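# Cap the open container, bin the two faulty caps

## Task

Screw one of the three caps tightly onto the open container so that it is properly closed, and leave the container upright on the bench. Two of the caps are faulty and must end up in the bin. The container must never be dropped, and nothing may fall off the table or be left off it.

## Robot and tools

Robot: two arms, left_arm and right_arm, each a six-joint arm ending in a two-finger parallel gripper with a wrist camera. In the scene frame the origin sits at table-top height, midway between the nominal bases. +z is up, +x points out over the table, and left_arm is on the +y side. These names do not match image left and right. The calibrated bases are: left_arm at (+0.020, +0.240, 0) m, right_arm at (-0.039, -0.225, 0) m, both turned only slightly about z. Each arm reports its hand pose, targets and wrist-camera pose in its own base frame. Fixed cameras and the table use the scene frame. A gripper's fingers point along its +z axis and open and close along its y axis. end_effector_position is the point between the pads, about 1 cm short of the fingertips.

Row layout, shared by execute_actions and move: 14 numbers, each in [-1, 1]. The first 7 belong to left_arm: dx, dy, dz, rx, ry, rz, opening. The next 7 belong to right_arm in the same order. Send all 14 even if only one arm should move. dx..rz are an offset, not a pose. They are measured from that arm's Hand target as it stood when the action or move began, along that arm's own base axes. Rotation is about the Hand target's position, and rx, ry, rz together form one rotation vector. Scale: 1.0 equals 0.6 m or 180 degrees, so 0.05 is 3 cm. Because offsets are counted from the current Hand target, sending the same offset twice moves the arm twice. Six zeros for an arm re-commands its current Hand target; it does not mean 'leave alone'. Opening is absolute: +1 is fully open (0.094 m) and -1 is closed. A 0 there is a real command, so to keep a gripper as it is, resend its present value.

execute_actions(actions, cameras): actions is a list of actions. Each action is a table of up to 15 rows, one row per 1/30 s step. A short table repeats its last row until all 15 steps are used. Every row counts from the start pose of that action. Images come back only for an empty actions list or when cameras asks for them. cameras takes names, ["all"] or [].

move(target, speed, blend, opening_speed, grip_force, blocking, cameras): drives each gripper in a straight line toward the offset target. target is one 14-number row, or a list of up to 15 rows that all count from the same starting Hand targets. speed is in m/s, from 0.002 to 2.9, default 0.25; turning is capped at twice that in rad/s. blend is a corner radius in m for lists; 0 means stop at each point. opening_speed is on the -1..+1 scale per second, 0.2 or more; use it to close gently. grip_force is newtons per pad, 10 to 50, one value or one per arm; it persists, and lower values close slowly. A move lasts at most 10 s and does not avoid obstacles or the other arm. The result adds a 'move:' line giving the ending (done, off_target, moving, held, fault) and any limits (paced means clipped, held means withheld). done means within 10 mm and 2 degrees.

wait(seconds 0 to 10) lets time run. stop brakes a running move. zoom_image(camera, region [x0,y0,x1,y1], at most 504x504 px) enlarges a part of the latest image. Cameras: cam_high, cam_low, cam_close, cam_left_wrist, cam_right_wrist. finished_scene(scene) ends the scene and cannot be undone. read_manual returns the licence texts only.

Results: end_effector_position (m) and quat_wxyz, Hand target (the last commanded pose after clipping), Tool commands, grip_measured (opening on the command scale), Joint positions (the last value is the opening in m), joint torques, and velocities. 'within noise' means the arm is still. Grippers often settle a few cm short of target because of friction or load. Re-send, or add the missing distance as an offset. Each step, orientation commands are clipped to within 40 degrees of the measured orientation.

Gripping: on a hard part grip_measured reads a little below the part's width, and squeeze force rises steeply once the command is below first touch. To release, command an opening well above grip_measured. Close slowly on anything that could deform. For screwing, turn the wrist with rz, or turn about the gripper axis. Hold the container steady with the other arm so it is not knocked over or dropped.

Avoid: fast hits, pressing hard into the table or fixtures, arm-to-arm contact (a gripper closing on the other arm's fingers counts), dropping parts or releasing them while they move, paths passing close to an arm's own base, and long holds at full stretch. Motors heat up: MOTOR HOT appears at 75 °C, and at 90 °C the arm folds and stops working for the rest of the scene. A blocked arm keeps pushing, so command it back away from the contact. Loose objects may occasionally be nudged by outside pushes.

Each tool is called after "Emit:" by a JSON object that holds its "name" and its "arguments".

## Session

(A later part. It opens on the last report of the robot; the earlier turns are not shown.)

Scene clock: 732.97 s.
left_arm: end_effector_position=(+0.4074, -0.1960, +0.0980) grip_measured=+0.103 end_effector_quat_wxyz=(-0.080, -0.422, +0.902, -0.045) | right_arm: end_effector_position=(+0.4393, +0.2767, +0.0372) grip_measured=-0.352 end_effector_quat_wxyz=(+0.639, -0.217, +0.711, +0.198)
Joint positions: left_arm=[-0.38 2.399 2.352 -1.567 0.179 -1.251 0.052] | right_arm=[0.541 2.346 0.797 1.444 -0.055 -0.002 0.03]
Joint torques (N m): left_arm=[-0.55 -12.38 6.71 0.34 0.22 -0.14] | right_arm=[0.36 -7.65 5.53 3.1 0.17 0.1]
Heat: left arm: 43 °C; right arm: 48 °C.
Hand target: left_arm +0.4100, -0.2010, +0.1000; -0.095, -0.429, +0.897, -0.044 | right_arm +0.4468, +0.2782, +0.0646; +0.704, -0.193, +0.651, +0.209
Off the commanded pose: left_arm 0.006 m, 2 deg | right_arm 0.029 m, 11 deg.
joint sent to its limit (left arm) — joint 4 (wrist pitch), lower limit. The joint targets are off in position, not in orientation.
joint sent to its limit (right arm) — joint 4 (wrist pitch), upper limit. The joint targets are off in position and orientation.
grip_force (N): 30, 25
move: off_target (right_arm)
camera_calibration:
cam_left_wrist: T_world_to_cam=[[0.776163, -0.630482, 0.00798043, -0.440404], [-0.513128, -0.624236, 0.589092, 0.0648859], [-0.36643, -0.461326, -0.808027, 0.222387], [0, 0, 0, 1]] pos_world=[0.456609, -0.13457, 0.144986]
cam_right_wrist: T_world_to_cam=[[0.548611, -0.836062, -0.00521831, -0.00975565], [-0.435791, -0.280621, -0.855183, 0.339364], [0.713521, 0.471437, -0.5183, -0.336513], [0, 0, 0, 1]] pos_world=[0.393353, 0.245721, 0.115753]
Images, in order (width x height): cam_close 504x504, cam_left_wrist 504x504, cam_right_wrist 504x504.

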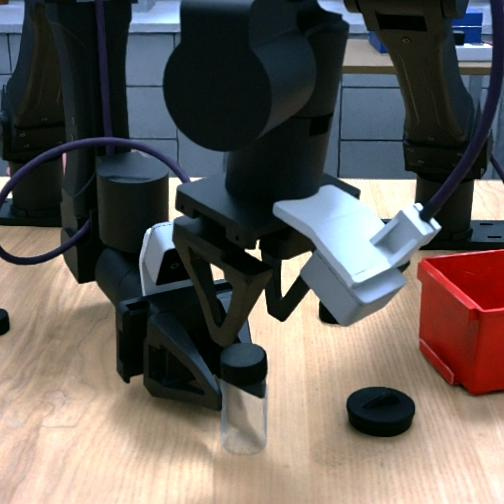

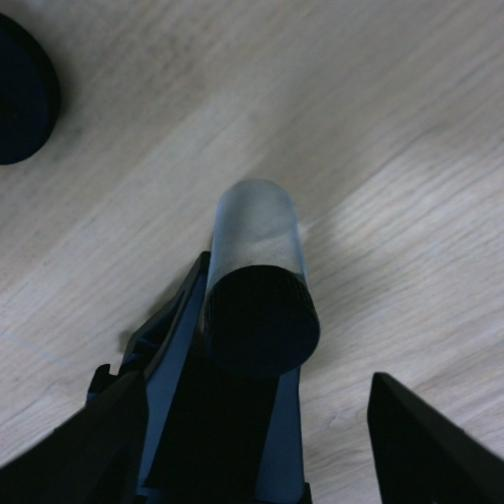

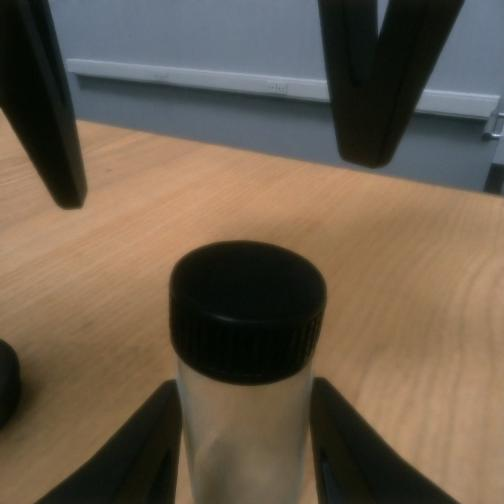

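Emit:
{"name": "move", "arguments": {"target": [0.0,0.0,-0.033,0,0,0,0.1,0,0,0,0,0,0,-0.42], "speed": 0.04, "cameras": ["cam_close","cam_left_wrist","cam_right_wrist"]}}

Scene clock: 734.20 s.
left_arm: end_effector_position=(+0.4076, -0.1961, +0.0887) grip_measured=+0.103 end_effector_quat_wxyz=(-0.086, -0.423, +0.901, -0.039) | right_arm: end_effector_position=(+0.4393, +0.2767, +0.0372) grip_measured=-0.352 end_effector_quat_wxyz=(+0.639, -0.217, +0.711, +0.198)
Joint positions: left_arm=[-0.38 2.421 2.352 -1.564 0.179 -1.251 0.052] | right_arm=[0.541 2.346 0.797 1.444 -0.055 -0.002 0.03]
Joint torques (N m): left_arm=[-0.54 -12.41 3.73 0.6 0.22 -0.09] | right_arm=[0.25 -8.12 5.6 3.04 0.15 0.02]
Heat: left arm: 43 °C; right arm: 49 °C.
Hand target: left_arm +0.4100, -0.2010, +0.0802; -0.095, -0.429, +0.897, -0.044 | right_arm +0.4468, +0.2782, +0.0646; +0.704, -0.193, +0.651, +0.209
Off the commanded pose: left_arm 0.010 m, 1 deg | right_arm 0.029 m, 11 deg.
joint sent to its limit (right arm) — joint 4 (wrist pitch), upper limit. The joint targets are off in position and orientation.
grip_force (N): 30, 25
move: off_target (right_arm)
camera_calibration:
cam_left_wrist: T_world_to_cam=[[0.776152, -0.630474, -0.00951923, -0.439062], [-0.503064, -0.628263, 0.593475, 0.0651471], [-0.380151, -0.455838, -0.804796, 0.221223], [0, 0, 0, 1]] pos_world=[0.45765, -0.135046, 0.135197]
cam_right_wrist: T_world_to_cam=[[0.548611, -0.836062, -0.00521831, -0.00975565], [-0.435791, -0.280621, -0.855183, 0.339364], [0.713521, 0.471437, -0.5183, -0.336513], [0, 0, 0, 1]] pos_world=[0.393353, 0.245721, 0.115753]
Images, in order (width x height): cam_close 504x504, cam_left_wrist 504x504, cam_right_wrist 504x504.

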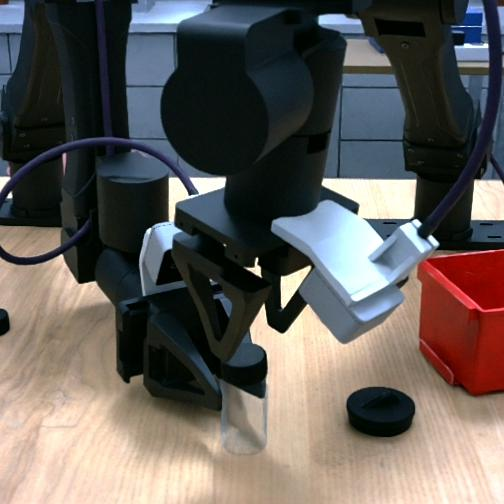

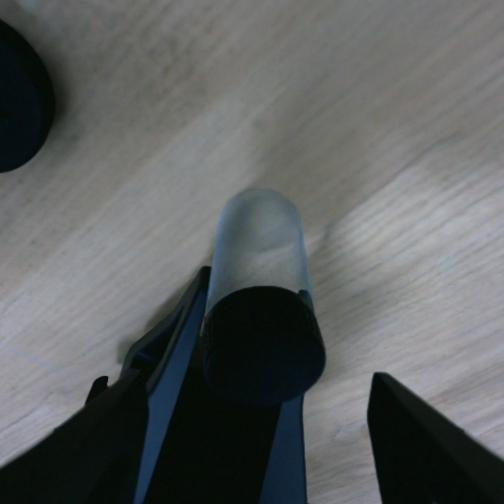

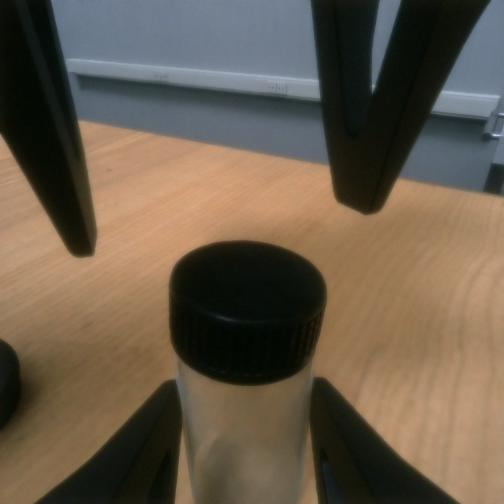

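Emit:
{"name": "move", "arguments": {"target": [0.0,0.0,-0.0265,0,0,0,0.1,0,0,0,0,0,0,-0.42], "speed": 0.04, "cameras": ["cam_close","cam_left_wrist","cam_right_wrist"]}}

Scene clock: 735.47 s.
left_arm: end_effector_position=(+0.4089, -0.1966, +0.0700) grip_measured=+0.103 end_effector_quat_wxyz=(-0.088, -0.423, +0.901, -0.037) | right_arm: end_effector_position=(+0.4393, +0.2767, +0.0372) grip_measured=-0.352 end_effector_quat_wxyz=(+0.639, -0.217, +0.711, +0.198)
Joint positions: left_arm=[-0.38 2.421 2.277 -1.494 0.179 -1.251 0.052] | right_arm=[0.541 2.346 0.797 1.444 -0.055 -0.002 0.03]
Joint torques (N m): left_arm=[-0.55 -13.35 3.25 0.59 0.22 -0.1] | right_arm=[0.28 -7.73 5.67 3.11 0.15 0.04]
Heat: left arm: 43 °C; right arm: 49 °C.
Hand target: left_arm +0.4100, -0.2010, +0.0643; -0.095, -0.429, +0.897, -0.044 | right_arm +0.4468, +0.2782, +0.0646; +0.704, -0.193, +0.651, +0.209
Off the commanded pose: left_arm 0.007 m, 1 deg | right_arm 0.029 m, 11 deg.
joint sent to its limit (right arm) — joint 4 (wrist pitch), upper limit. The joint targets are off in position and orientation.
grip_force (N): 30, 25
move: off_target (right_arm)
camera_calibration:
cam_left_wrist: T_world_to_cam=[[0.776118, -0.630433, -0.0139355, -0.440233], [-0.500489, -0.629288, 0.594564, 0.0752282], [-0.383603, -0.454478, -0.803927, 0.208057], [0, 0, 0, 1]] pos_world=[0.459135, -0.13564, 0.1164]
cam_right_wrist: T_world_to_cam=[[0.548611, -0.836062, -0.00521831, -0.00975565], [-0.435791, -0.280621, -0.855183, 0.339364], [0.713521, 0.471437, -0.5183, -0.336513], [0, 0, 0, 1]] pos_world=[0.393353, 0.245721, 0.115753]
Images, in order (width x height): cam_close 504x504, cam_left_wrist 504x504, cam_right_wrist 504x504.

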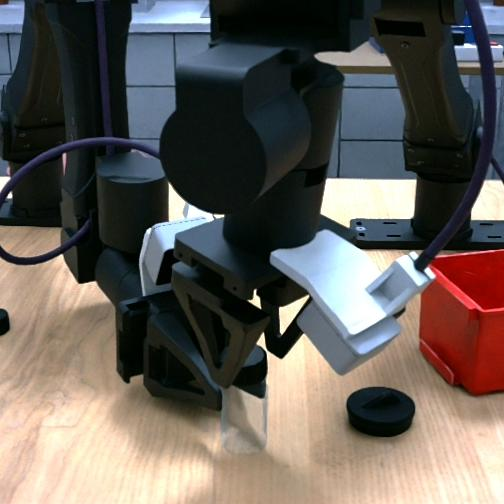

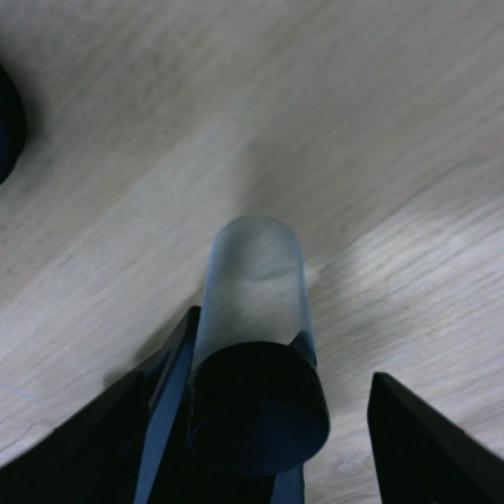

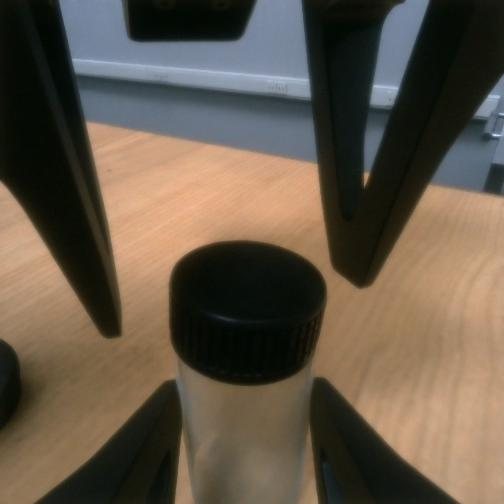

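Emit:
{"name": "move", "arguments": {"target": [0,0,0,0,0,0,-0.45,0,0,0,0,0,0,-0.42], "speed": 0.04, "opening_speed": 0.5, "cameras": ["cam_close","cam_left_wrist","cam_right_wrist"]}}

Scene clock: 737.33 s.
left_arm: end_effector_position=(+0.4093, -0.1967, +0.0700) grip_measured=-0.336 end_effector_quat_wxyz=(-0.087, -0.423, +0.901, -0.038) | right_arm: end_effector_position=(+0.4393, +0.2767, +0.0372) grip_measured=-0.352 end_effector_quat_wxyz=(+0.639, -0.217, +0.711, +0.198)
Joint positions: left_arm=[-0.38 2.421 2.277 -1.492 0.179 -1.251 0.031] | right_arm=[0.541 2.346 0.797 1.444 -0.055 -0.002 0.03]
Joint torques (N m): left_arm=[-0.55 -13.34 3.25 0.58 0.24 -0.1] | right_arm=[0.36 -7.9 5.59 3.1 0.15 0.03]
Heat: left arm: 43 °C; right arm: 50 °C.
Hand target: left_arm +0.4100, -0.2010, +0.0643; -0.095, -0.429, +0.897, -0.044 | right_arm +0.4468, +0.2782, +0.0646; +0.704, -0.193, +0.651, +0.209
Off the commanded pose: left_arm 0.007 m, 1 deg | right_arm 0.029 m, 11 deg.
joint sent to its limit (right arm) — joint 4 (wrist pitch), upper limit. The joint targets are off in position and orientation.
grip_force (N): 30, 25
move: off_target (right_arm)
camera_calibration:
cam_left_wrist: T_world_to_cam=[[0.776132, -0.630448, -0.0124567, -0.440636], [-0.501373, -0.62897, 0.594157, 0.0757639], [-0.38242, -0.454899, -0.804252, 0.207526], [0, 0, 0, 1]] pos_world=[0.45934, -0.135742, 0.116399]
cam_right_wrist: T_world_to_cam=[[0.548611, -0.836062, -0.00521831, -0.00975565], [-0.435791, -0.280621, -0.855183, 0.339364], [0.713521, 0.471437, -0.5183, -0.336513], [0, 0, 0, 1]] pos_world=[0.393353, 0.245721, 0.115753]
Images, in order (width x height): cam_close 504x504, cam_left_wrist 504x504, cam_right_wrist 504x504.

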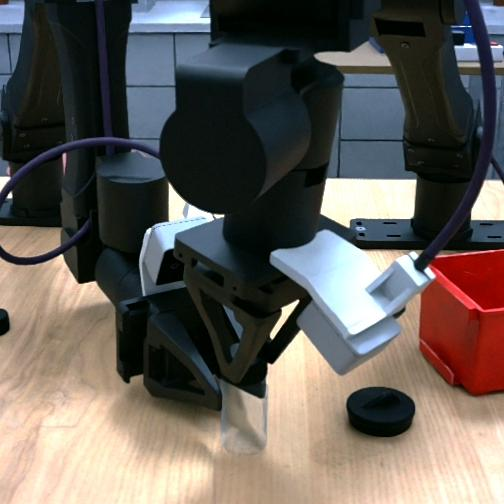

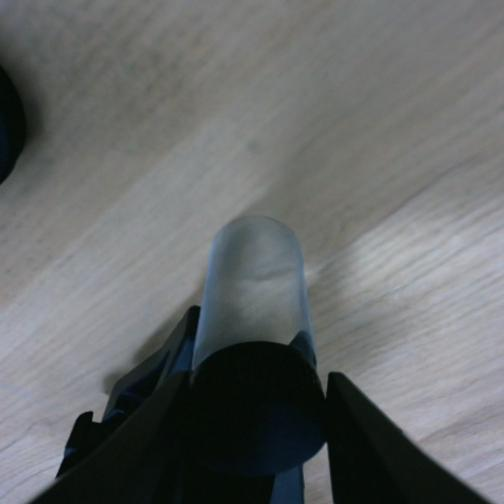

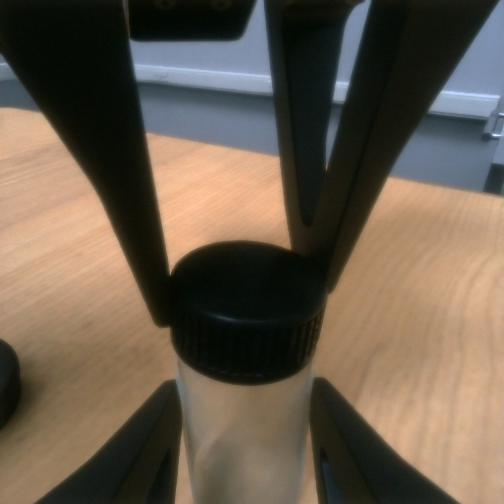

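Emit:
{"name": "move", "arguments": {"target": [0,0,-0.005,0.0117,-0.0195,-0.2221,-0.45,0,0,0,0,0,0,-0.42], "speed": 0.15, "cameras": ["cam_close","cam_left_wrist","cam_right_wrist"]}}

Scene clock: 741.00 s.
left_arm: end_effector_position=(+0.4099, -0.1994, +0.0701) grip_measured=-0.336 end_effector_quat_wxyz=(-0.064, -0.112, +0.991, -0.024) | right_arm: end_effector_position=(+0.4393, +0.2767, +0.0372) grip_measured=-0.352 end_effector_quat_wxyz=(+0.639, -0.217, +0.711, +0.198)
Joint positions: left_arm=[-0.413 2.477 2.386 -1.566 0.105 -0.633 0.031] | right_arm=[0.541 2.346 0.797 1.444 -0.055 -0.002 0.03]
Joint torques (N m): left_arm=[-0.73 -11.52 6 0.26 -0.19 0.1] | right_arm=[0.53 -7.8 5.48 3.12 0.21 0.09]
Heat: left arm: 43 °C; right arm: 51 °C.
Hand target: left_arm +0.4100, -0.2010, +0.0613; -0.069, -0.096, +0.993, -0.006 | right_arm +0.4468, +0.2782, +0.0646; +0.704, -0.193, +0.651, +0.209
Off the commanded pose: left_arm 0.009 m, 3 deg | right_arm 0.029 m, 11 deg.
joint sent to its limit (left arm) — joint 4 (wrist pitch), lower limit. The joint targets are off in position, not in orientation.
joint sent to its limit (right arm) — joint 4 (wrist pitch), upper limit. The joint targets are off in position and orientation.
grip_force (N): 30, 25
move: off_target (left_arm, right_arm)
camera_calibration:
cam_left_wrist: T_world_to_cam=[[0.236133, -0.971336, 0.0273383, -0.292293], [-0.816966, -0.183216, 0.546808, 0.295968], [-0.526126, -0.151454, -0.836811, 0.328399], [0, 0, 0, 1]] pos_world=[0.483595, -0.179951, 0.120961]
cam_right_wrist: T_world_to_cam=[[0.548611, -0.836062, -0.00521831, -0.00975565], [-0.435791, -0.280621, -0.855183, 0.339364], [0.713521, 0.471437, -0.5183, -0.336513], [0, 0, 0, 1]] pos_world=[0.393353, 0.245721, 0.115753]
Images, in order (width x height): cam_close 504x504, cam_left_wrist 504x504, cam_right_wrist 504x504.

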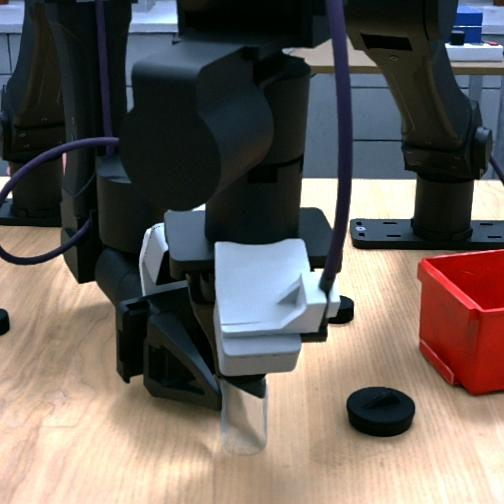

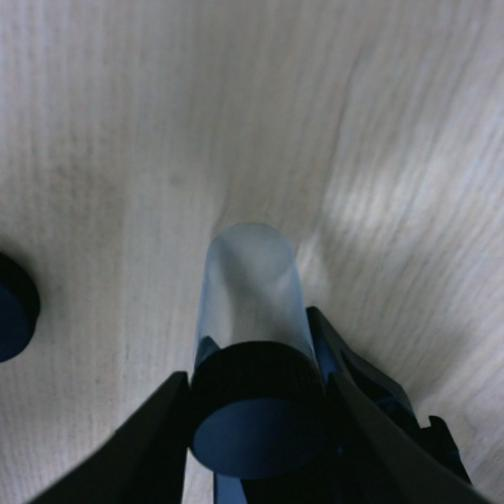

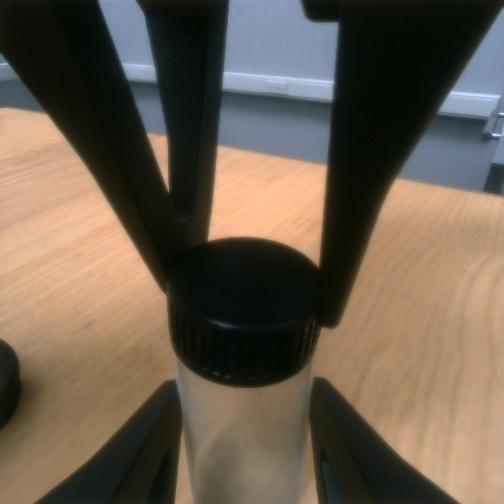

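Emit:
{"name": "move", "arguments": {"target": [0,0,0,0,0,0,-0.05,0,0,0,0,0,0,-0.42], "speed": 0.05, "opening_speed": 0.6, "cameras": ["cam_left_wrist","cam_right_wrist"]}}

Scene clock: 742.77 s.
left_arm: end_effector_position=(+0.4074, -0.2023, +0.0625) grip_measured=-0.053 end_effector_quat_wxyz=(-0.068, -0.104, +0.992, -0.015) | right_arm: end_effector_position=(+0.4389, +0.2773, +0.0372) grip_measured=-0.352 end_effector_quat_wxyz=(+0.639, -0.217, +0.711, +0.198)
Joint positions: left_arm=[-0.426 2.494 2.386 -1.566 0.094 -0.63 0.044] | right_arm=[0.542 2.346 0.797 1.444 -0.055 -0.002 0.03]
Joint torques (N m): left_arm=[-0.49 -12.93 6.06 0.23 -0.17 0.08] | right_arm=[0.43 -7.68 5.72 3.15 0.18 0.06]
Heat: left arm: 43 °C; right arm: 52 °C.
Hand target: left_arm +0.4100, -0.2010, +0.0613; -0.069, -0.096, +0.993, -0.006 | right_arm +0.4468, +0.2782, +0.0646; +0.704, -0.193, +0.651, +0.209
Off the commanded pose: left_arm 0.003 m, 1 deg | right_arm 0.029 m, 11 deg.
joint sent to its limit (left arm) — joint 4 (wrist pitch), lower limit. The joint targets are off in position, not in orientation.
joint sent to its limit (right arm) — joint 4 (wrist pitch), upper limit. The joint targets are off in position and orientation.
grip_force (N): 30, 25
move: off_target (right_arm)
camera_calibration:
cam_left_wrist: T_world_to_cam=[[0.220481, -0.975349, 0.00909817, -0.287583], [-0.813895, -0.178827, 0.552807, 0.296796], [-0.537552, -0.129288, -0.83326, 0.329223], [0, 0, 0, 1]] pos_world=[0.481942, -0.184854, 0.112873]
cam_right_wrist: T_world_to_cam=[[0.54993, -0.835194, -0.00523278, -0.00976284], [-0.435374, -0.281312, -0.855169, 0.339362], [0.71276, 0.472561, -0.518323, -0.336484], [0, 0, 0, 1]] pos_world=[0.39295, 0.246322, 0.115753]
Images, in order (width x height): cam_left_wrist 504x504, cam_right_wrist 504x504.

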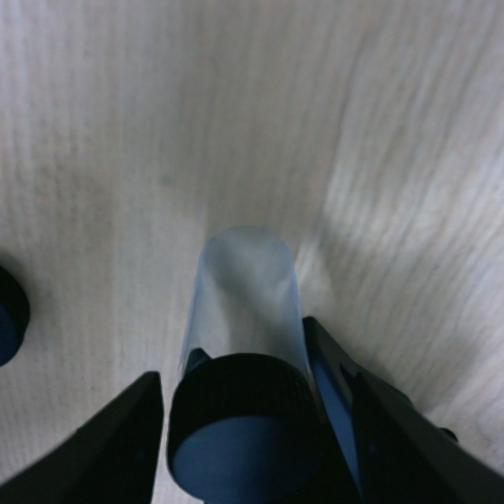

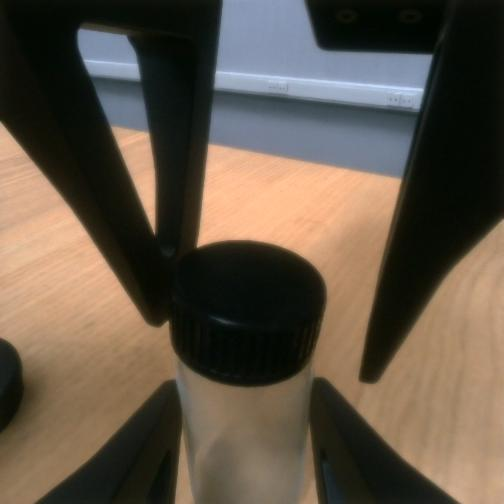

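Emit:
{"name": "move", "arguments": {"target": [[0,0.0017,0.006,0.0086,-0.0146,0.2222,0.1,0,0,0,0,0,0,-0.42]], "speed": 0.25, "cameras": ["cam_left_wrist","cam_right_wrist"]}}

Scene clock: 746.87 s.
left_arm: end_effector_position=(+0.4033, -0.2004, +0.0448) grip_measured=+0.097 end_effector_quat_wxyz=(-0.064, -0.422, +0.904, +0.002) | right_arm: end_effector_position=(+0.4393, +0.2767, +0.0372) grip_measured=-0.352 end_effector_quat_wxyz=(+0.639, -0.217, +0.711, +0.198)
Joint positions: left_arm=[-0.426 2.428 2.197 -1.426 0.094 -1.294 0.052] | right_arm=[0.541 2.346 0.797 1.444 -0.055 -0.002 0.03]
Joint torques (N m): left_arm=[-0.18 -18.71 3.21 0.56 -0.13 -0.14] | right_arm=[0.49 -7.91 5.72 3.15 0.12 0.06]
Heat: left arm: 43 °C; right arm: 53 °C.
Hand target: left_arm +0.4100, -0.2000, +0.0649; -0.039, -0.431, +0.901, -0.018 | right_arm +0.4468, +0.2782, +0.0646; +0.704, -0.193, +0.651, +0.209
Off the commanded pose: left_arm 0.021 m, 4 deg | right_arm 0.029 m, 11 deg.
joint sent to its limit (right arm) — joint 4 (wrist pitch), upper limit. The joint targets are off in position and orientation.
grip_force (N): 30, 25
move: off_target (left_arm, right_arm)
camera_calibration:
cam_left_wrist: T_world_to_cam=[[0.77017, -0.634717, -0.0630246, -0.434851], [-0.512977, -0.675095, 0.530191, 0.083748], [-0.379069, -0.376007, -0.845533, 0.199654], [0, 0, 0, 1]] pos_world=[0.453553, -0.144399, 0.0970054]
cam_right_wrist: T_world_to_cam=[[0.548611, -0.836062, -0.00521831, -0.00975565], [-0.435791, -0.280621, -0.855183, 0.339364], [0.713521, 0.471437, -0.5183, -0.336513], [0, 0, 0, 1]] pos_world=[0.393353, 0.245721, 0.115753]
Images, in order (width x height): cam_left_wrist 504x504, cam_right_wrist 504x504.

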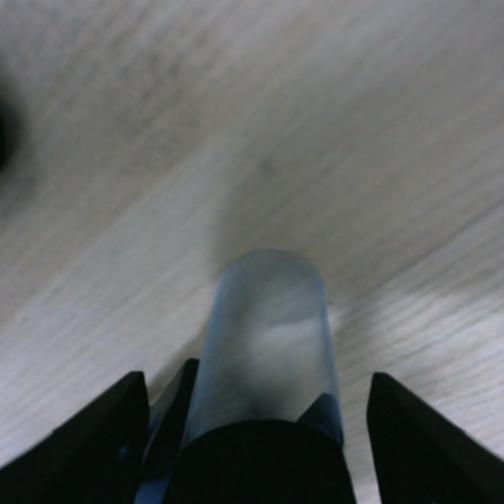

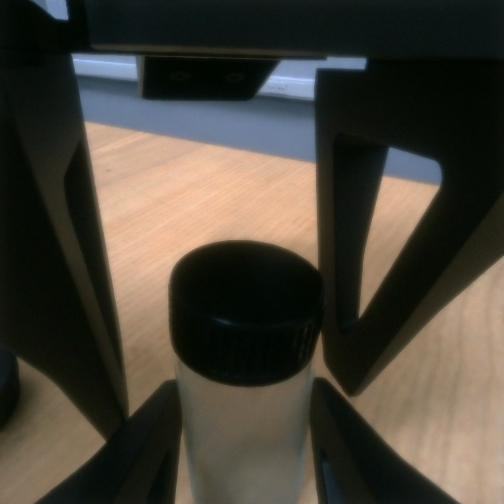

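Emit:
{"name": "move", "arguments": {"target": [[0.004,0.004,0.03,0,0,0,0.1,0,0,0,0,0,0,-0.42]], "speed": 0.05, "cameras": ["cam_left_wrist","cam_right_wrist"]}}

Scene clock: 748.53 s.
left_arm: end_effector_position=(+0.4039, -0.2010, +0.0559) grip_measured=+0.097 end_effector_quat_wxyz=(-0.063, -0.422, +0.905, +0.000) | right_arm: end_effector_position=(+0.4398, +0.2760, +0.0372) grip_measured=-0.352 end_effector_quat_wxyz=(+0.639, -0.216, +0.711, +0.197)
Joint positions: left_arm=[-0.426 2.428 2.241 -1.466 0.096 -1.294 0.052] | right_arm=[0.539 2.346 0.797 1.444 -0.055 -0.002 0.03]
Joint torques (N m): left_arm=[0.42 -17.59 6.76 0.24 -0.12 -0.1] | right_arm=[0.47 -7.69 5.56 3.09 0.19 0.13]
Heat: left arm: 44 °C; right arm: 53 °C.
Hand target: left_arm +0.4124, -0.1976, +0.0829; -0.039, -0.431, +0.901, -0.018 | right_arm +0.4468, +0.2782, +0.0646; +0.704, -0.193, +0.651, +0.209
Off the commanded pose: left_arm 0.028 m, 4 deg | right_arm 0.028 m, 11 deg.
joint sent to its limit (right arm) — joint 4 (wrist pitch), upper limit. The joint targets are off in position and orientation.
grip_force (N): 30, 25
move: off_target (left_arm, right_arm)
camera_calibration:
cam_left_wrist: T_world_to_cam=[[0.770444, -0.634842, -0.0582395, -0.435328], [-0.514789, -0.673422, 0.530561, 0.0788889], [-0.376042, -0.378787, -0.845644, 0.207315], [0, 0, 0, 1]] pos_world=[0.453966, -0.144711, 0.108106]
cam_right_wrist: T_world_to_cam=[[0.547305, -0.836916, -0.00527944, -0.00983196], [-0.436267, -0.279904, -0.855175, 0.339355], [0.714232, 0.470345, -0.518312, -0.336482], [0, 0, 0, 1]] pos_world=[0.393756, 0.245021, 0.115753]
Images, in order (width x height): cam_left_wrist 504x504, cam_right_wrist 504x504.

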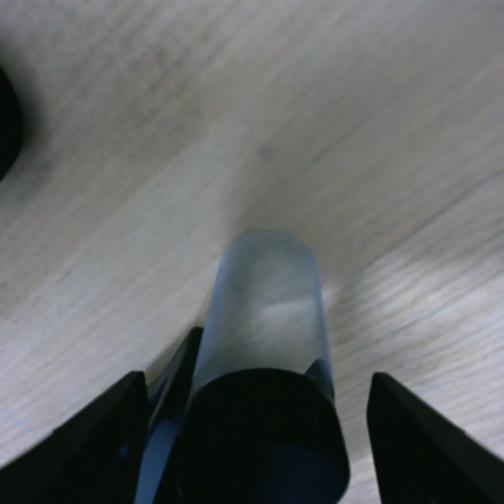

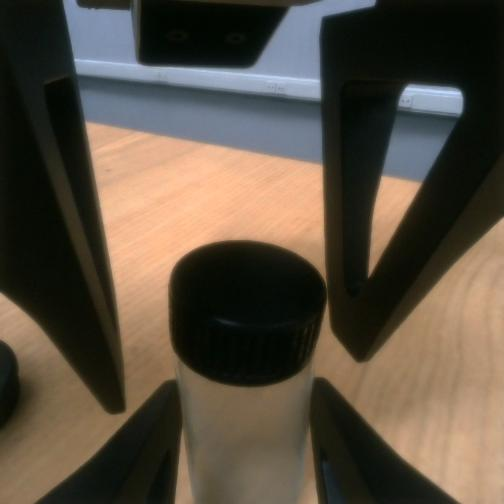

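Emit:
{"name": "move", "arguments": {"target": [[0.0,0.0,0.05,0,0,0,0.1,0,0,0,0,0,0,-0.42],[0.0,0.0,0.06,0.0212,-0.0181,-0.0167,0.1,0,0,0,0,0,0,-0.42]], "speed": 0.08, "cameras": ["cam_left_wrist","cam_right_wrist","cam_close"]}}

Scene clock: 752.20 s.
left_arm: end_effector_position=(+0.4072, -0.2017, +0.0858) grip_measured=+0.097 end_effector_quat_wxyz=(-0.028, -0.410, +0.912, +0.011) | right_arm: end_effector_position=(+0.4398, +0.2760, +0.0372) grip_measured=-0.352 end_effector_quat_wxyz=(+0.639, -0.216, +0.711, +0.197)
Joint positions: left_arm=[-0.45 2.428 2.366 -1.561 0.03 -1.294 0.052] | right_arm=[0.539 2.346 0.797 1.444 -0.055 -0.002 0.03]
Joint torques (N m): left_arm=[-0.44 -18.89 6.24 0.27 -0.27 0.07] | right_arm=[0.27 -7.82 5.72 3.1 0.11 0.04]
Heat: left arm: 45 °C; right arm: 54 °C.
Hand target: left_arm +0.4124, -0.1976, +0.1189; +0.000, -0.407, +0.913, +0.000 | right_arm +0.4468, +0.2782, +0.0646; +0.704, -0.193, +0.651, +0.209
Off the commanded pose: left_arm 0.034 m, 3 deg | right_arm 0.028 m, 11 deg.
joint sent to its limit (left arm) — joint 4 (wrist pitch), lower limit. The joint targets are off in position, not in orientation.
joint sent to its limit (right arm) — joint 4 (wrist pitch), upper limit. The joint targets are off in position and orientation.
grip_force (N): 30, 25
move: off_target (left_arm, right_arm)
camera_calibration:
cam_left_wrist: T_world_to_cam=[[0.75467, -0.6544, -0.0472712, -0.435125], [-0.561529, -0.681472, 0.469341, 0.0869086], [-0.339351, -0.327653, -0.881751, 0.232044], [0, 0, 0, 1]] pos_world=[0.455922, -0.14949, 0.143246]
cam_right_wrist: T_world_to_cam=[[0.547305, -0.836916, -0.00527944, -0.00983196], [-0.436267, -0.279904, -0.855175, 0.339355], [0.714232, 0.470345, -0.518312, -0.336482], [0, 0, 0, 1]] pos_world=[0.393756, 0.245021, 0.115753]
Images, in order (width x height): cam_close 504x504, cam_left_wrist 504x504, cam_right_wrist 504x504.

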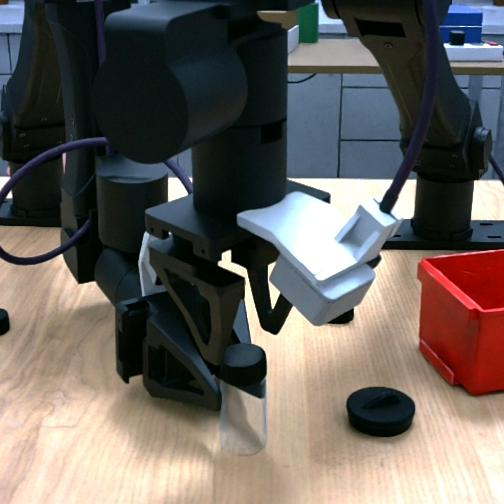

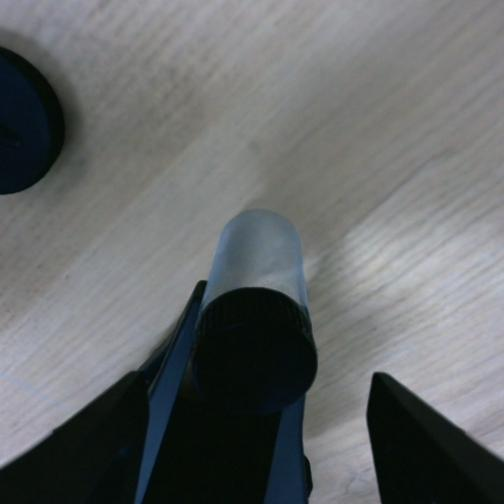

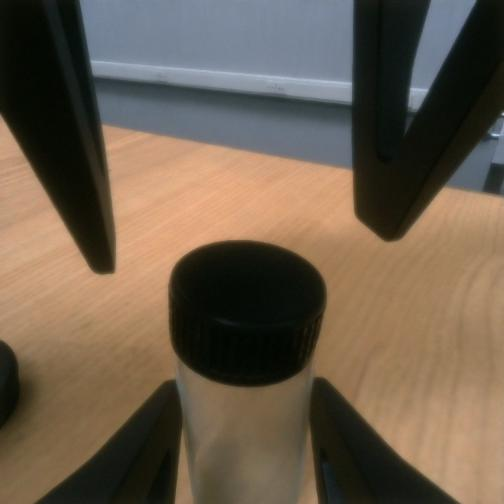

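Emit:
{"name": "move", "arguments": {"target": [[-0.01,0.005,0.06,0,0,0,0.1,0,0,0,0,0,0,-0.42]], "speed": 0.08}}

Scene clock: 753.43 s.
left_arm: end_effector_position=(+0.4080, -0.2021, +0.1372) grip_measured=+0.097 end_effector_quat_wxyz=(+0.010, -0.409, +0.912, -0.035) | right_arm: end_effector_position=(+0.4398, +0.2760, +0.0372) grip_measured=-0.352 end_effector_quat_wxyz=(+0.639, -0.216, +0.711, +0.197)
Joint positions: left_arm=[-0.45 2.31 2.366 -1.561 0.03 -1.294 0.052] | right_arm=[0.539 2.346 0.797 1.444 -0.055 -0.002 0.03]
Joint torques (N m): left_arm=[-0.38 -16.36 4.25 0.47 -0.26 0.06] | right_arm=[0.47 -7.95 5.63 3.11 0.19 0.01]
Heat: left arm: 45 °C; right arm: 55 °C.
Hand target: left_arm +0.4064, -0.1946, +0.1549; +0.000, -0.407, +0.913, +0.000 | right_arm +0.4468, +0.2782, +0.0646; +0.704, -0.193, +0.651, +0.209
Off the commanded pose: left_arm 0.019 m, 4 deg | right_arm 0.028 m, 11 deg.
joint sent to its limit (left arm) — joint 4 (wrist pitch), lower limit. The joint targets are off in position and orientation.
joint sent to its limit (right arm) — joint 4 (wrist pitch), upper limit. The joint targets are off in position and orientation.
grip_force (N): 30, 25
move: off_target (left_arm, right_arm)

Emit:
{"name": "move", "arguments": {"target": [[0.001,-0.0155,-0.06,0,0,0,0.1,0,0,0,0,0,0,-0.42],[0.007,-0.0038,-0.095,0,0,0,0.1,0,0,0,0,0,0,-0.42]], "speed": 0.06, "cameras": ["cam_left_wrist","cam_right_wrist"]}}

Scene clock: 755.80 s.
left_arm: end_effector_position=(+0.4024, -0.2055, +0.1047) grip_measured=+0.097 end_effector_quat_wxyz=(-0.013, -0.404, +0.915, -0.008) | right_arm: end_effector_position=(+0.4398, +0.2760, +0.0372) grip_measured=-0.352 end_effector_quat_wxyz=(+0.639, -0.216, +0.711, +0.197)
Joint positions: left_arm=[-0.462 2.35 2.304 -1.529 0.03 -1.294 0.052] | right_arm=[0.539 2.346 0.797 1.444 -0.055 -0.002 0.03]
Joint torques (N m): left_arm=[0.87 -12.82 3.25 0.71 -0.25 0.06] | right_arm=[0.49 -7.87 5.85 3.12 0.14 0.04]
Heat: left arm: 45 °C; right arm: 55 °C.
Hand target: left_arm +0.4106, -0.1968, +0.0979; +0.000, -0.407, +0.913, +0.000 | right_arm +0.4468, +0.2782, +0.0646; +0.704, -0.193, +0.651, +0.209
Off the commanded pose: left_arm 0.014 m, 2 deg | right_arm 0.028 m, 11 deg.
joint sent to its limit (right arm) — joint 4 (wrist pitch), upper limit. The joint targets are off in position and orientation.
grip_force (N): 30, 25
move: off_target (left_arm, right_arm)
camera_calibration:
cam_left_wrist: T_world_to_cam=[[0.747594, -0.664157, 0.000079954, -0.4372], [-0.590246, -0.664343, 0.45854, 0.088906], [-0.304489, -0.342848, -0.888674, 0.229394], [0, 0, 0, 1]] pos_world=[0.449172, -0.152658, 0.163124]
cam_right_wrist: T_world_to_cam=[[0.547305, -0.836916, -0.00527944, -0.00983196], [-0.436267, -0.279904, -0.855175, 0.339355], [0.714232, 0.470345, -0.518312, -0.336482], [0, 0, 0, 1]] pos_world=[0.393756, 0.245021, 0.115753]
Images, in order (width x height): cam_left_wrist 504x504, cam_right_wrist 504x504.

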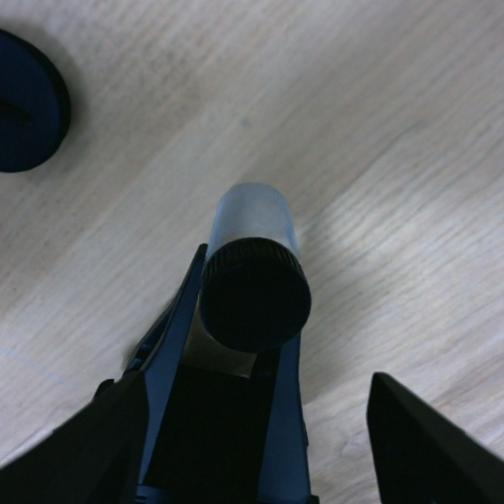

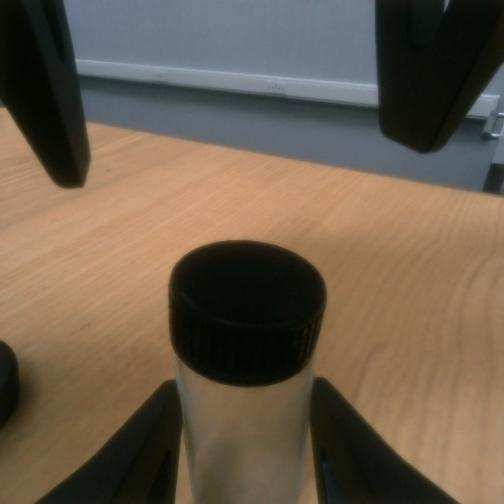

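Emit:
{"name": "move", "arguments": {"target": [[0.0015,0.0038,-0.02,0,0,0,0.1,0,0,0,0,0,0,-0.42]], "speed": 0.05, "cameras": ["cam_left_wrist","cam_right_wrist"]}}

Scene clock: 757.13 s.
left_arm: end_effector_position=(+0.4037, -0.2031, +0.0879) grip_measured=+0.097 end_effector_quat_wxyz=(-0.016, -0.407, +0.913, -0.004) | right_arm: end_effector_position=(+0.4398, +0.2760, +0.0372) grip_measured=-0.352 end_effector_quat_wxyz=(+0.639, -0.216, +0.711, +0.197)
Joint positions: left_arm=[-0.456 2.35 2.237 -1.472 0.03 -1.294 0.052] | right_arm=[0.539 2.346 0.797 1.444 -0.055 -0.002 0.03]
Joint torques (N m): left_arm=[0.57 -13.74 3.23 0.71 -0.24 0.06] | right_arm=[0.54 -7.62 5.5 3.09 0.16 0.11]
Heat: left arm: 45 °C; right arm: 55 °C.
Hand target: left_arm +0.4115, -0.1946, +0.0859; +0.000, -0.407, +0.913, +0.000 | right_arm +0.4468, +0.2782, +0.0646; +0.704, -0.193, +0.651, +0.209
Off the commanded pose: left_arm 0.012 m, 2 deg | right_arm 0.028 m, 11 deg.
joint sent to its limit (right arm) — joint 4 (wrist pitch), upper limit. The joint targets are off in position and orientation.
grip_force (N): 30, 25
move: off_target (left_arm, right_arm)
camera_calibration:
cam_left_wrist: T_world_to_cam=[[0.751617, -0.65952, -0.0102316, -0.436309], [-0.581751, -0.670139, 0.460955, 0.0941183], [-0.310865, -0.340509, -0.887365, 0.218598], [0, 0, 0, 1]] pos_world=[0.450645, -0.150247, 0.146128]
cam_right_wrist: T_world_to_cam=[[0.547305, -0.836916, -0.00527944, -0.00983196], [-0.436267, -0.279904, -0.855175, 0.339355], [0.714232, 0.470345, -0.518312, -0.336482], [0, 0, 0, 1]] pos_world=[0.393756, 0.245021, 0.115753]
Images, in order (width x height): cam_left_wrist 504x504, cam_right_wrist 504x504.

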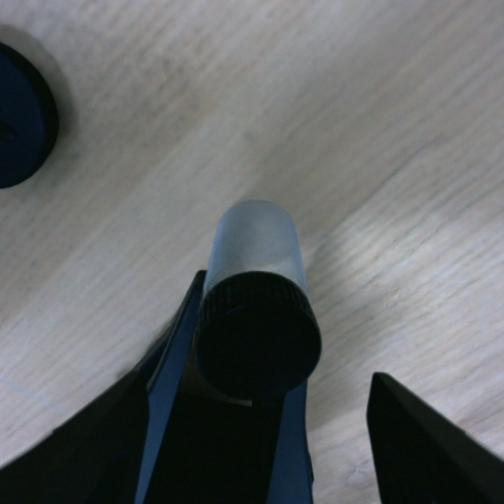

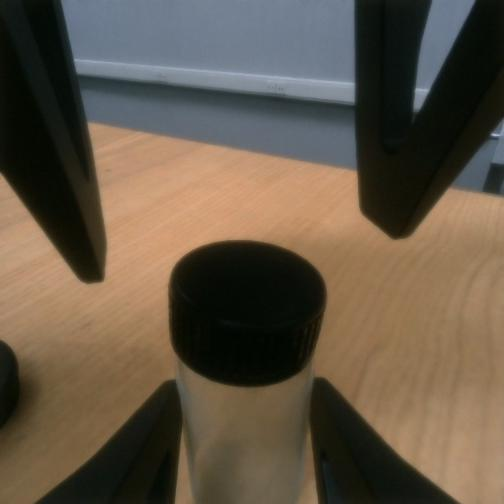

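Emit:
{"name": "move", "arguments": {"target": [[0.0055,0.0047,0.0,0,0,0,0.1,0,0,0,0,0,0,-0.42]], "speed": 0.05, "cameras": ["cam_left_wrist"]}}

Scene clock: 760.67 s.
left_arm: end_effector_position=(+0.4052, -0.2000, +0.0879) grip_measured=+0.097 end_effector_quat_wxyz=(-0.016, -0.408, +0.913, -0.004) | right_arm: end_effector_position=(+0.4398, +0.2760, +0.0372) grip_measured=-0.352 end_effector_quat_wxyz=(+0.639, -0.216, +0.711, +0.197)
Joint positions: left_arm=[-0.449 2.35 2.237 -1.472 0.03 -1.288 0.052] | right_arm=[0.539 2.346 0.797 1.444 -0.055 -0.002 0.03]
Joint torques (N m): left_arm=[0.84 -13 4.44 0.65 -0.23 0.06] | right_arm=[0.43 -7.82 5.52 3.09 0.16 0.02]
Heat: left arm: 45 °C; right arm: 56 °C.
Hand target: left_arm +0.4148, -0.1917, +0.0859; +0.000, -0.407, +0.913, +0.000 | right_arm +0.4468, +0.2782, +0.0646; +0.704, -0.193, +0.651, +0.209
Off the commanded pose: left_arm 0.013 m, 2 deg | right_arm 0.028 m, 11 deg.
joint sent to its limit (right arm) — joint 4 (wrist pitch), upper limit. The joint targets are off in position and orientation.
grip_force (N): 30, 25
move: off_target (left_arm, right_arm)
camera_calibration:
cam_left_wrist: T_world_to_cam=[[0.752624, -0.658374, -0.0100709, -0.435639], [-0.580775, -0.670968, 0.46098, 0.0965687], [-0.310254, -0.341096, -0.887353, 0.21979], [0, 0, 0, 1]] pos_world=[0.452148, -0.14705, 0.146128]
Images, in order (width x height): cam_left_wrist 504x504.

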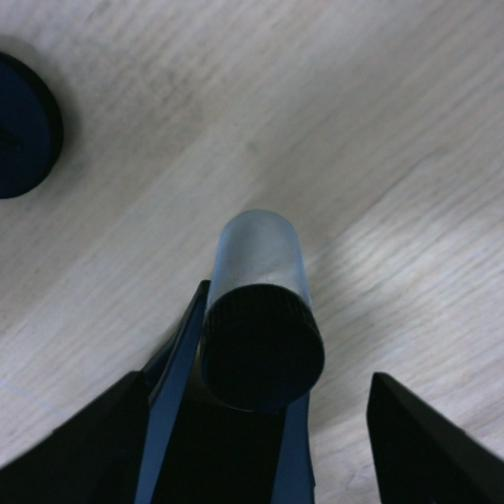

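Emit:
{"name": "move", "arguments": {"target": [[0.0054,0.0036,-0.007,0,0,0,0.1,0,0,0,0,0,0,-0.42]], "speed": 0.05, "cameras": ["cam_left_wrist"]}}

Scene clock: 762.30 s.
left_arm: end_effector_position=(+0.4078, -0.1973, +0.0879) grip_measured=+0.097 end_effector_quat_wxyz=(-0.015, -0.407, +0.913, -0.006) | right_arm: end_effector_position=(+0.4398, +0.2760, +0.0372) grip_measured=-0.352 end_effector_quat_wxyz=(+0.639, -0.216, +0.711, +0.197)
Joint positions: left_arm=[-0.441 2.35 2.237 -1.468 0.03 -1.28 0.052] | right_arm=[0.539 2.346 0.797 1.444 -0.055 -0.002 0.03]
Joint torques (N m): left_arm=[0.53 -12.3 4.26 0.71 -0.27 0.07] | right_arm=[0.53 -7.76 5.55 3.09 0.16 0.07]
Heat: left arm: 46 °C; right arm: 56 °C.
Hand target: left_arm +0.4180, -0.1896, +0.0817; +0.000, -0.407, +0.913, +0.000 | right_arm +0.4468, +0.2782, +0.0646; +0.704, -0.193, +0.651, +0.209
Off the commanded pose: left_arm 0.014 m, 2 deg | right_arm 0.028 m, 11 deg.
joint sent to its limit (right arm) — joint 4 (wrist pitch), upper limit. The joint targets are off in position and orientation.
grip_force (N): 30, 25
move: off_target (left_arm, right_arm)
camera_calibration:
cam_left_wrist: T_world_to_cam=[[0.752642, -0.658408, -0.00542543, -0.436236], [-0.582763, -0.66996, 0.459935, 0.100944], [-0.30646, -0.343005, -0.887936, 0.219634], [0, 0, 0, 1]] pos_world=[0.454465, -0.144258, 0.146226]
Images, in order (width x height): cam_left_wrist 504x504.

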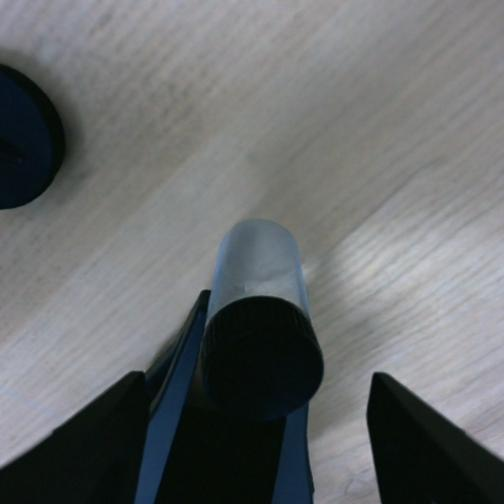

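Emit:
{"name": "move", "arguments": {"target": [[0,0,-0.026,0,0,0,0.1,0,0,0,0,0,0,-0.42]], "speed": 0.04, "cameras": ["cam_left_wrist","cam_right_wrist"]}}

Scene clock: 763.57 s.
left_arm: end_effector_position=(+0.4105, -0.1986, +0.0733) grip_measured=+0.097 end_effector_quat_wxyz=(-0.013, -0.407, +0.913, -0.008) | right_arm: end_effector_position=(+0.4398, +0.2760, +0.0372) grip_measured=-0.352 end_effector_quat_wxyz=(+0.639, -0.216, +0.711, +0.197)
Joint positions: left_arm=[-0.441 2.35 2.178 -1.403 0.03 -1.28 0.052] | right_arm=[0.539 2.346 0.797 1.444 -0.055 -0.002 0.03]
Joint torques (N m): left_arm=[0.65 -12.9 3.3 0.74 -0.27 0.07] | right_arm=[0.54 -7.97 5.71 3.08 0.15 0.05]
Heat: left arm: 46 °C; right arm: 57 °C.
Hand target: left_arm +0.4180, -0.1896, +0.0661; +0.000, -0.407, +0.913, +0.000 | right_arm +0.4468, +0.2782, +0.0646; +0.704, -0.193, +0.651, +0.209
Off the commanded pose: left_arm 0.014 m, 2 deg | right_arm 0.028 m, 11 deg.
joint sent to its limit (right arm) — joint 4 (wrist pitch), upper limit. The joint targets are off in position and orientation.
grip_force (N): 30, 25
move: off_target (left_arm, right_arm)
camera_calibration:
cam_left_wrist: T_world_to_cam=[[0.752647, -0.658424, 0.000525078, -0.439582], [-0.585364, -0.668766, 0.458368, 0.109791], [-0.301449, -0.345296, -0.888763, 0.204574], [0, 0, 0, 1]] pos_world=[0.456787, -0.145368, 0.131724]
cam_right_wrist: T_world_to_cam=[[0.547305, -0.836916, -0.00527944, -0.00983196], [-0.436267, -0.279904, -0.855175, 0.339355], [0.714232, 0.470345, -0.518312, -0.336482], [0, 0, 0, 1]] pos_world=[0.393756, 0.245021, 0.115753]
Images, in order (width x height): cam_left_wrist 504x504, cam_right_wrist 504x504.

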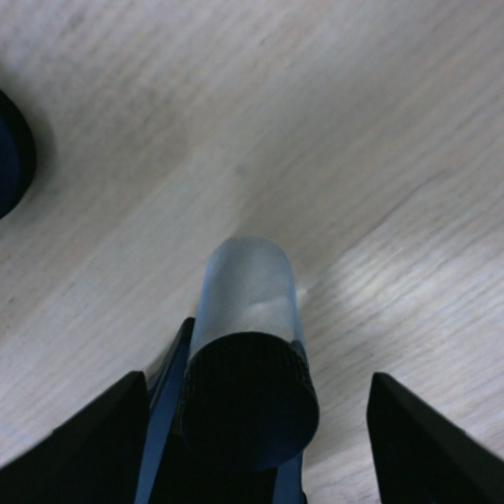

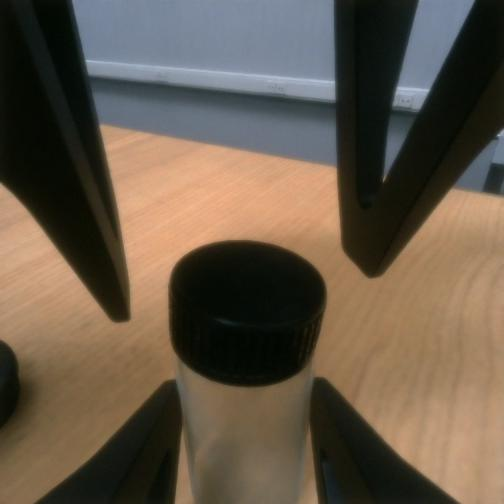

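Emit:
{"name": "move", "arguments": {"target": [-0.003,0.0025,0,0,0,0,-0.45,0,0,0,0,0,0,-0.42], "speed": 0.04, "opening_speed": 0.5, "cameras": ["cam_left_wrist","cam_right_wrist"]}}

Scene clock: 765.47 s.
left_arm: end_effector_position=(+0.4087, -0.1978, +0.0683) grip_measured=-0.331 end_effector_quat_wxyz=(-0.016, -0.407, +0.913, -0.005) | right_arm: end_effector_position=(+0.4393, +0.2767, +0.0372) grip_measured=-0.352 end_effector_quat_wxyz=(+0.639, -0.217, +0.711, +0.198)
Joint positions: left_arm=[-0.441 2.35 2.159 -1.392 0.03 -1.279 0.031] | right_arm=[0.541 2.346 0.797 1.444 -0.055 -0.002 0.03]
Joint torques (N m): left_arm=[0.75 -13.83 3.29 0.7 -0.26 0.07] | right_arm=[0.42 -7.8 5.68 3.09 0.14 0.02]
Heat: left arm: 46 °C; right arm: 57 °C.
Hand target: left_arm +0.4162, -0.1881, +0.0661; +0.000, -0.407, +0.913, +0.000 | right_arm +0.4468, +0.2782, +0.0646; +0.704, -0.193, +0.651, +0.209
Off the commanded pose: left_arm 0.012 m, 2 deg | right_arm 0.029 m, 11 deg.
joint sent to its limit (right arm) — joint 4 (wrist pitch), upper limit. The joint targets are off in position and orientation.
grip_force (N): 30, 25
move: off_target (left_arm, right_arm)
camera_calibration:
cam_left_wrist: T_world_to_cam=[[0.751612, -0.659553, -0.00827474, -0.436888], [-0.582558, -0.669649, 0.460648, 0.110101], [-0.309363, -0.341408, -0.887544, 0.203777], [0, 0, 0, 1]] pos_world=[0.455552, -0.144851, 0.126528]
cam_right_wrist: T_world_to_cam=[[0.548611, -0.836062, -0.00521831, -0.00975565], [-0.435791, -0.280621, -0.855183, 0.339364], [0.713521, 0.471437, -0.5183, -0.336513], [0, 0, 0, 1]] pos_world=[0.393353, 0.245721, 0.115753]
Images, in order (width x height): cam_left_wrist 504x504, cam_right_wrist 504x504.

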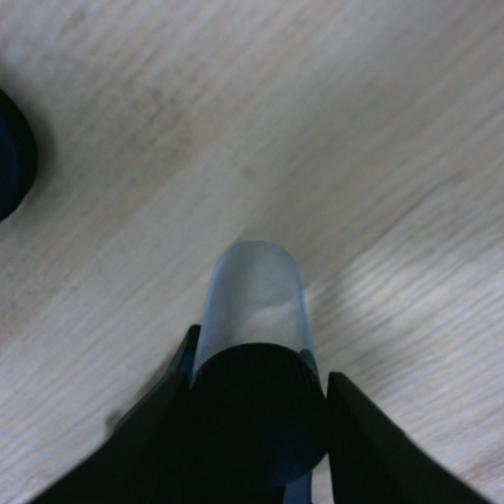

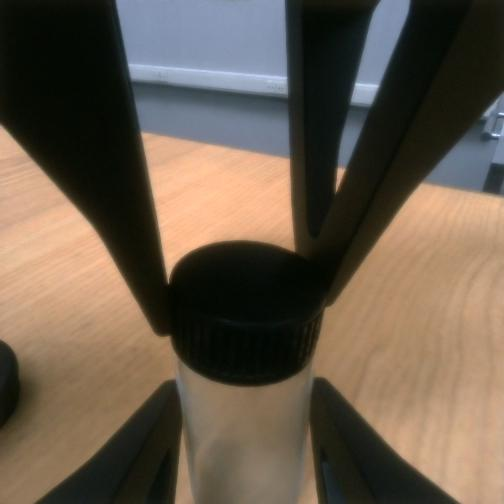

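Emit:
{"name": "move", "arguments": {"target": [0,0,-0.003,0,0,-0.1889,-0.45,0,0,0,0,0,0,-0.42], "speed": 0.2, "cameras": ["cam_left_wrist","cam_right_wrist"]}}

Scene clock: 768.03 s.
left_arm: end_effector_position=(+0.4090, -0.1979, +0.0683) grip_measured=-0.332 end_effector_quat_wxyz=(-0.013, -0.125, +0.992, -0.010) | right_arm: end_effector_position=(+0.4382, +0.2785, +0.0372) grip_measured=-0.352 end_effector_quat_wxyz=(+0.639, -0.218, +0.711, +0.199)
Joint positions: left_arm=[-0.441 2.35 2.159 -1.391 0.03 -0.691 0.031] | right_arm=[0.545 2.346 0.797 1.444 -0.054 -0.002 0.03]
Joint torques (N m): left_arm=[0.73 -13.83 2.74 0.74 -0.27 0.1] | right_arm=[-0.02 -7.71 5.68 3.12 0.15 0.07]
Heat: left arm: 46 °C; right arm: 58 °C.
Hand target: left_arm +0.4162, -0.1881, +0.0643; +0.000, -0.122, +0.992, +0.000 | right_arm +0.4468, +0.2782, +0.0646; +0.704, -0.193, +0.651, +0.209
Off the commanded pose: left_arm 0.013 m, 2 deg | right_arm 0.029 m, 11 deg.
joint sent to its limit (right arm) — joint 4 (wrist pitch), upper limit. The joint targets are off in position and orientation.
grip_force (N): 30, 25
move: off_target (left_arm, right_arm)
camera_calibration:
cam_left_wrist: T_world_to_cam=[[0.260287, -0.965465, 0.0113209, -0.298141], [-0.860175, -0.226543, 0.456922, 0.311758], [-0.438577, -0.128669, -0.889435, 0.29895], [0, 0, 0, 1]] pos_world=[0.476882, -0.178752, 0.126823]
cam_right_wrist: T_world_to_cam=[[0.55121, -0.834351, -0.00505714, -0.00932704], [-0.434867, -0.282109, -0.855164, 0.339293], [0.71208, 0.473574, -0.518333, -0.336561], [0, 0, 0, 1]] pos_world=[0.392347, 0.247322, 0.115653]
Images, in order (width x height): cam_left_wrist 504x504, cam_right_wrist 504x504.

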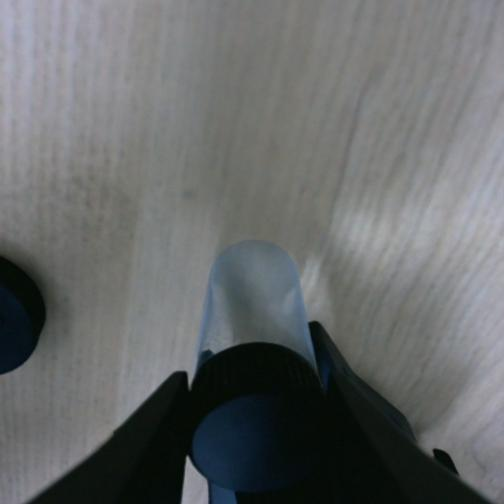

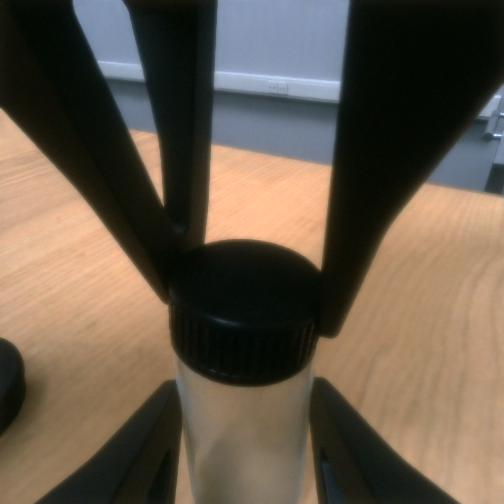

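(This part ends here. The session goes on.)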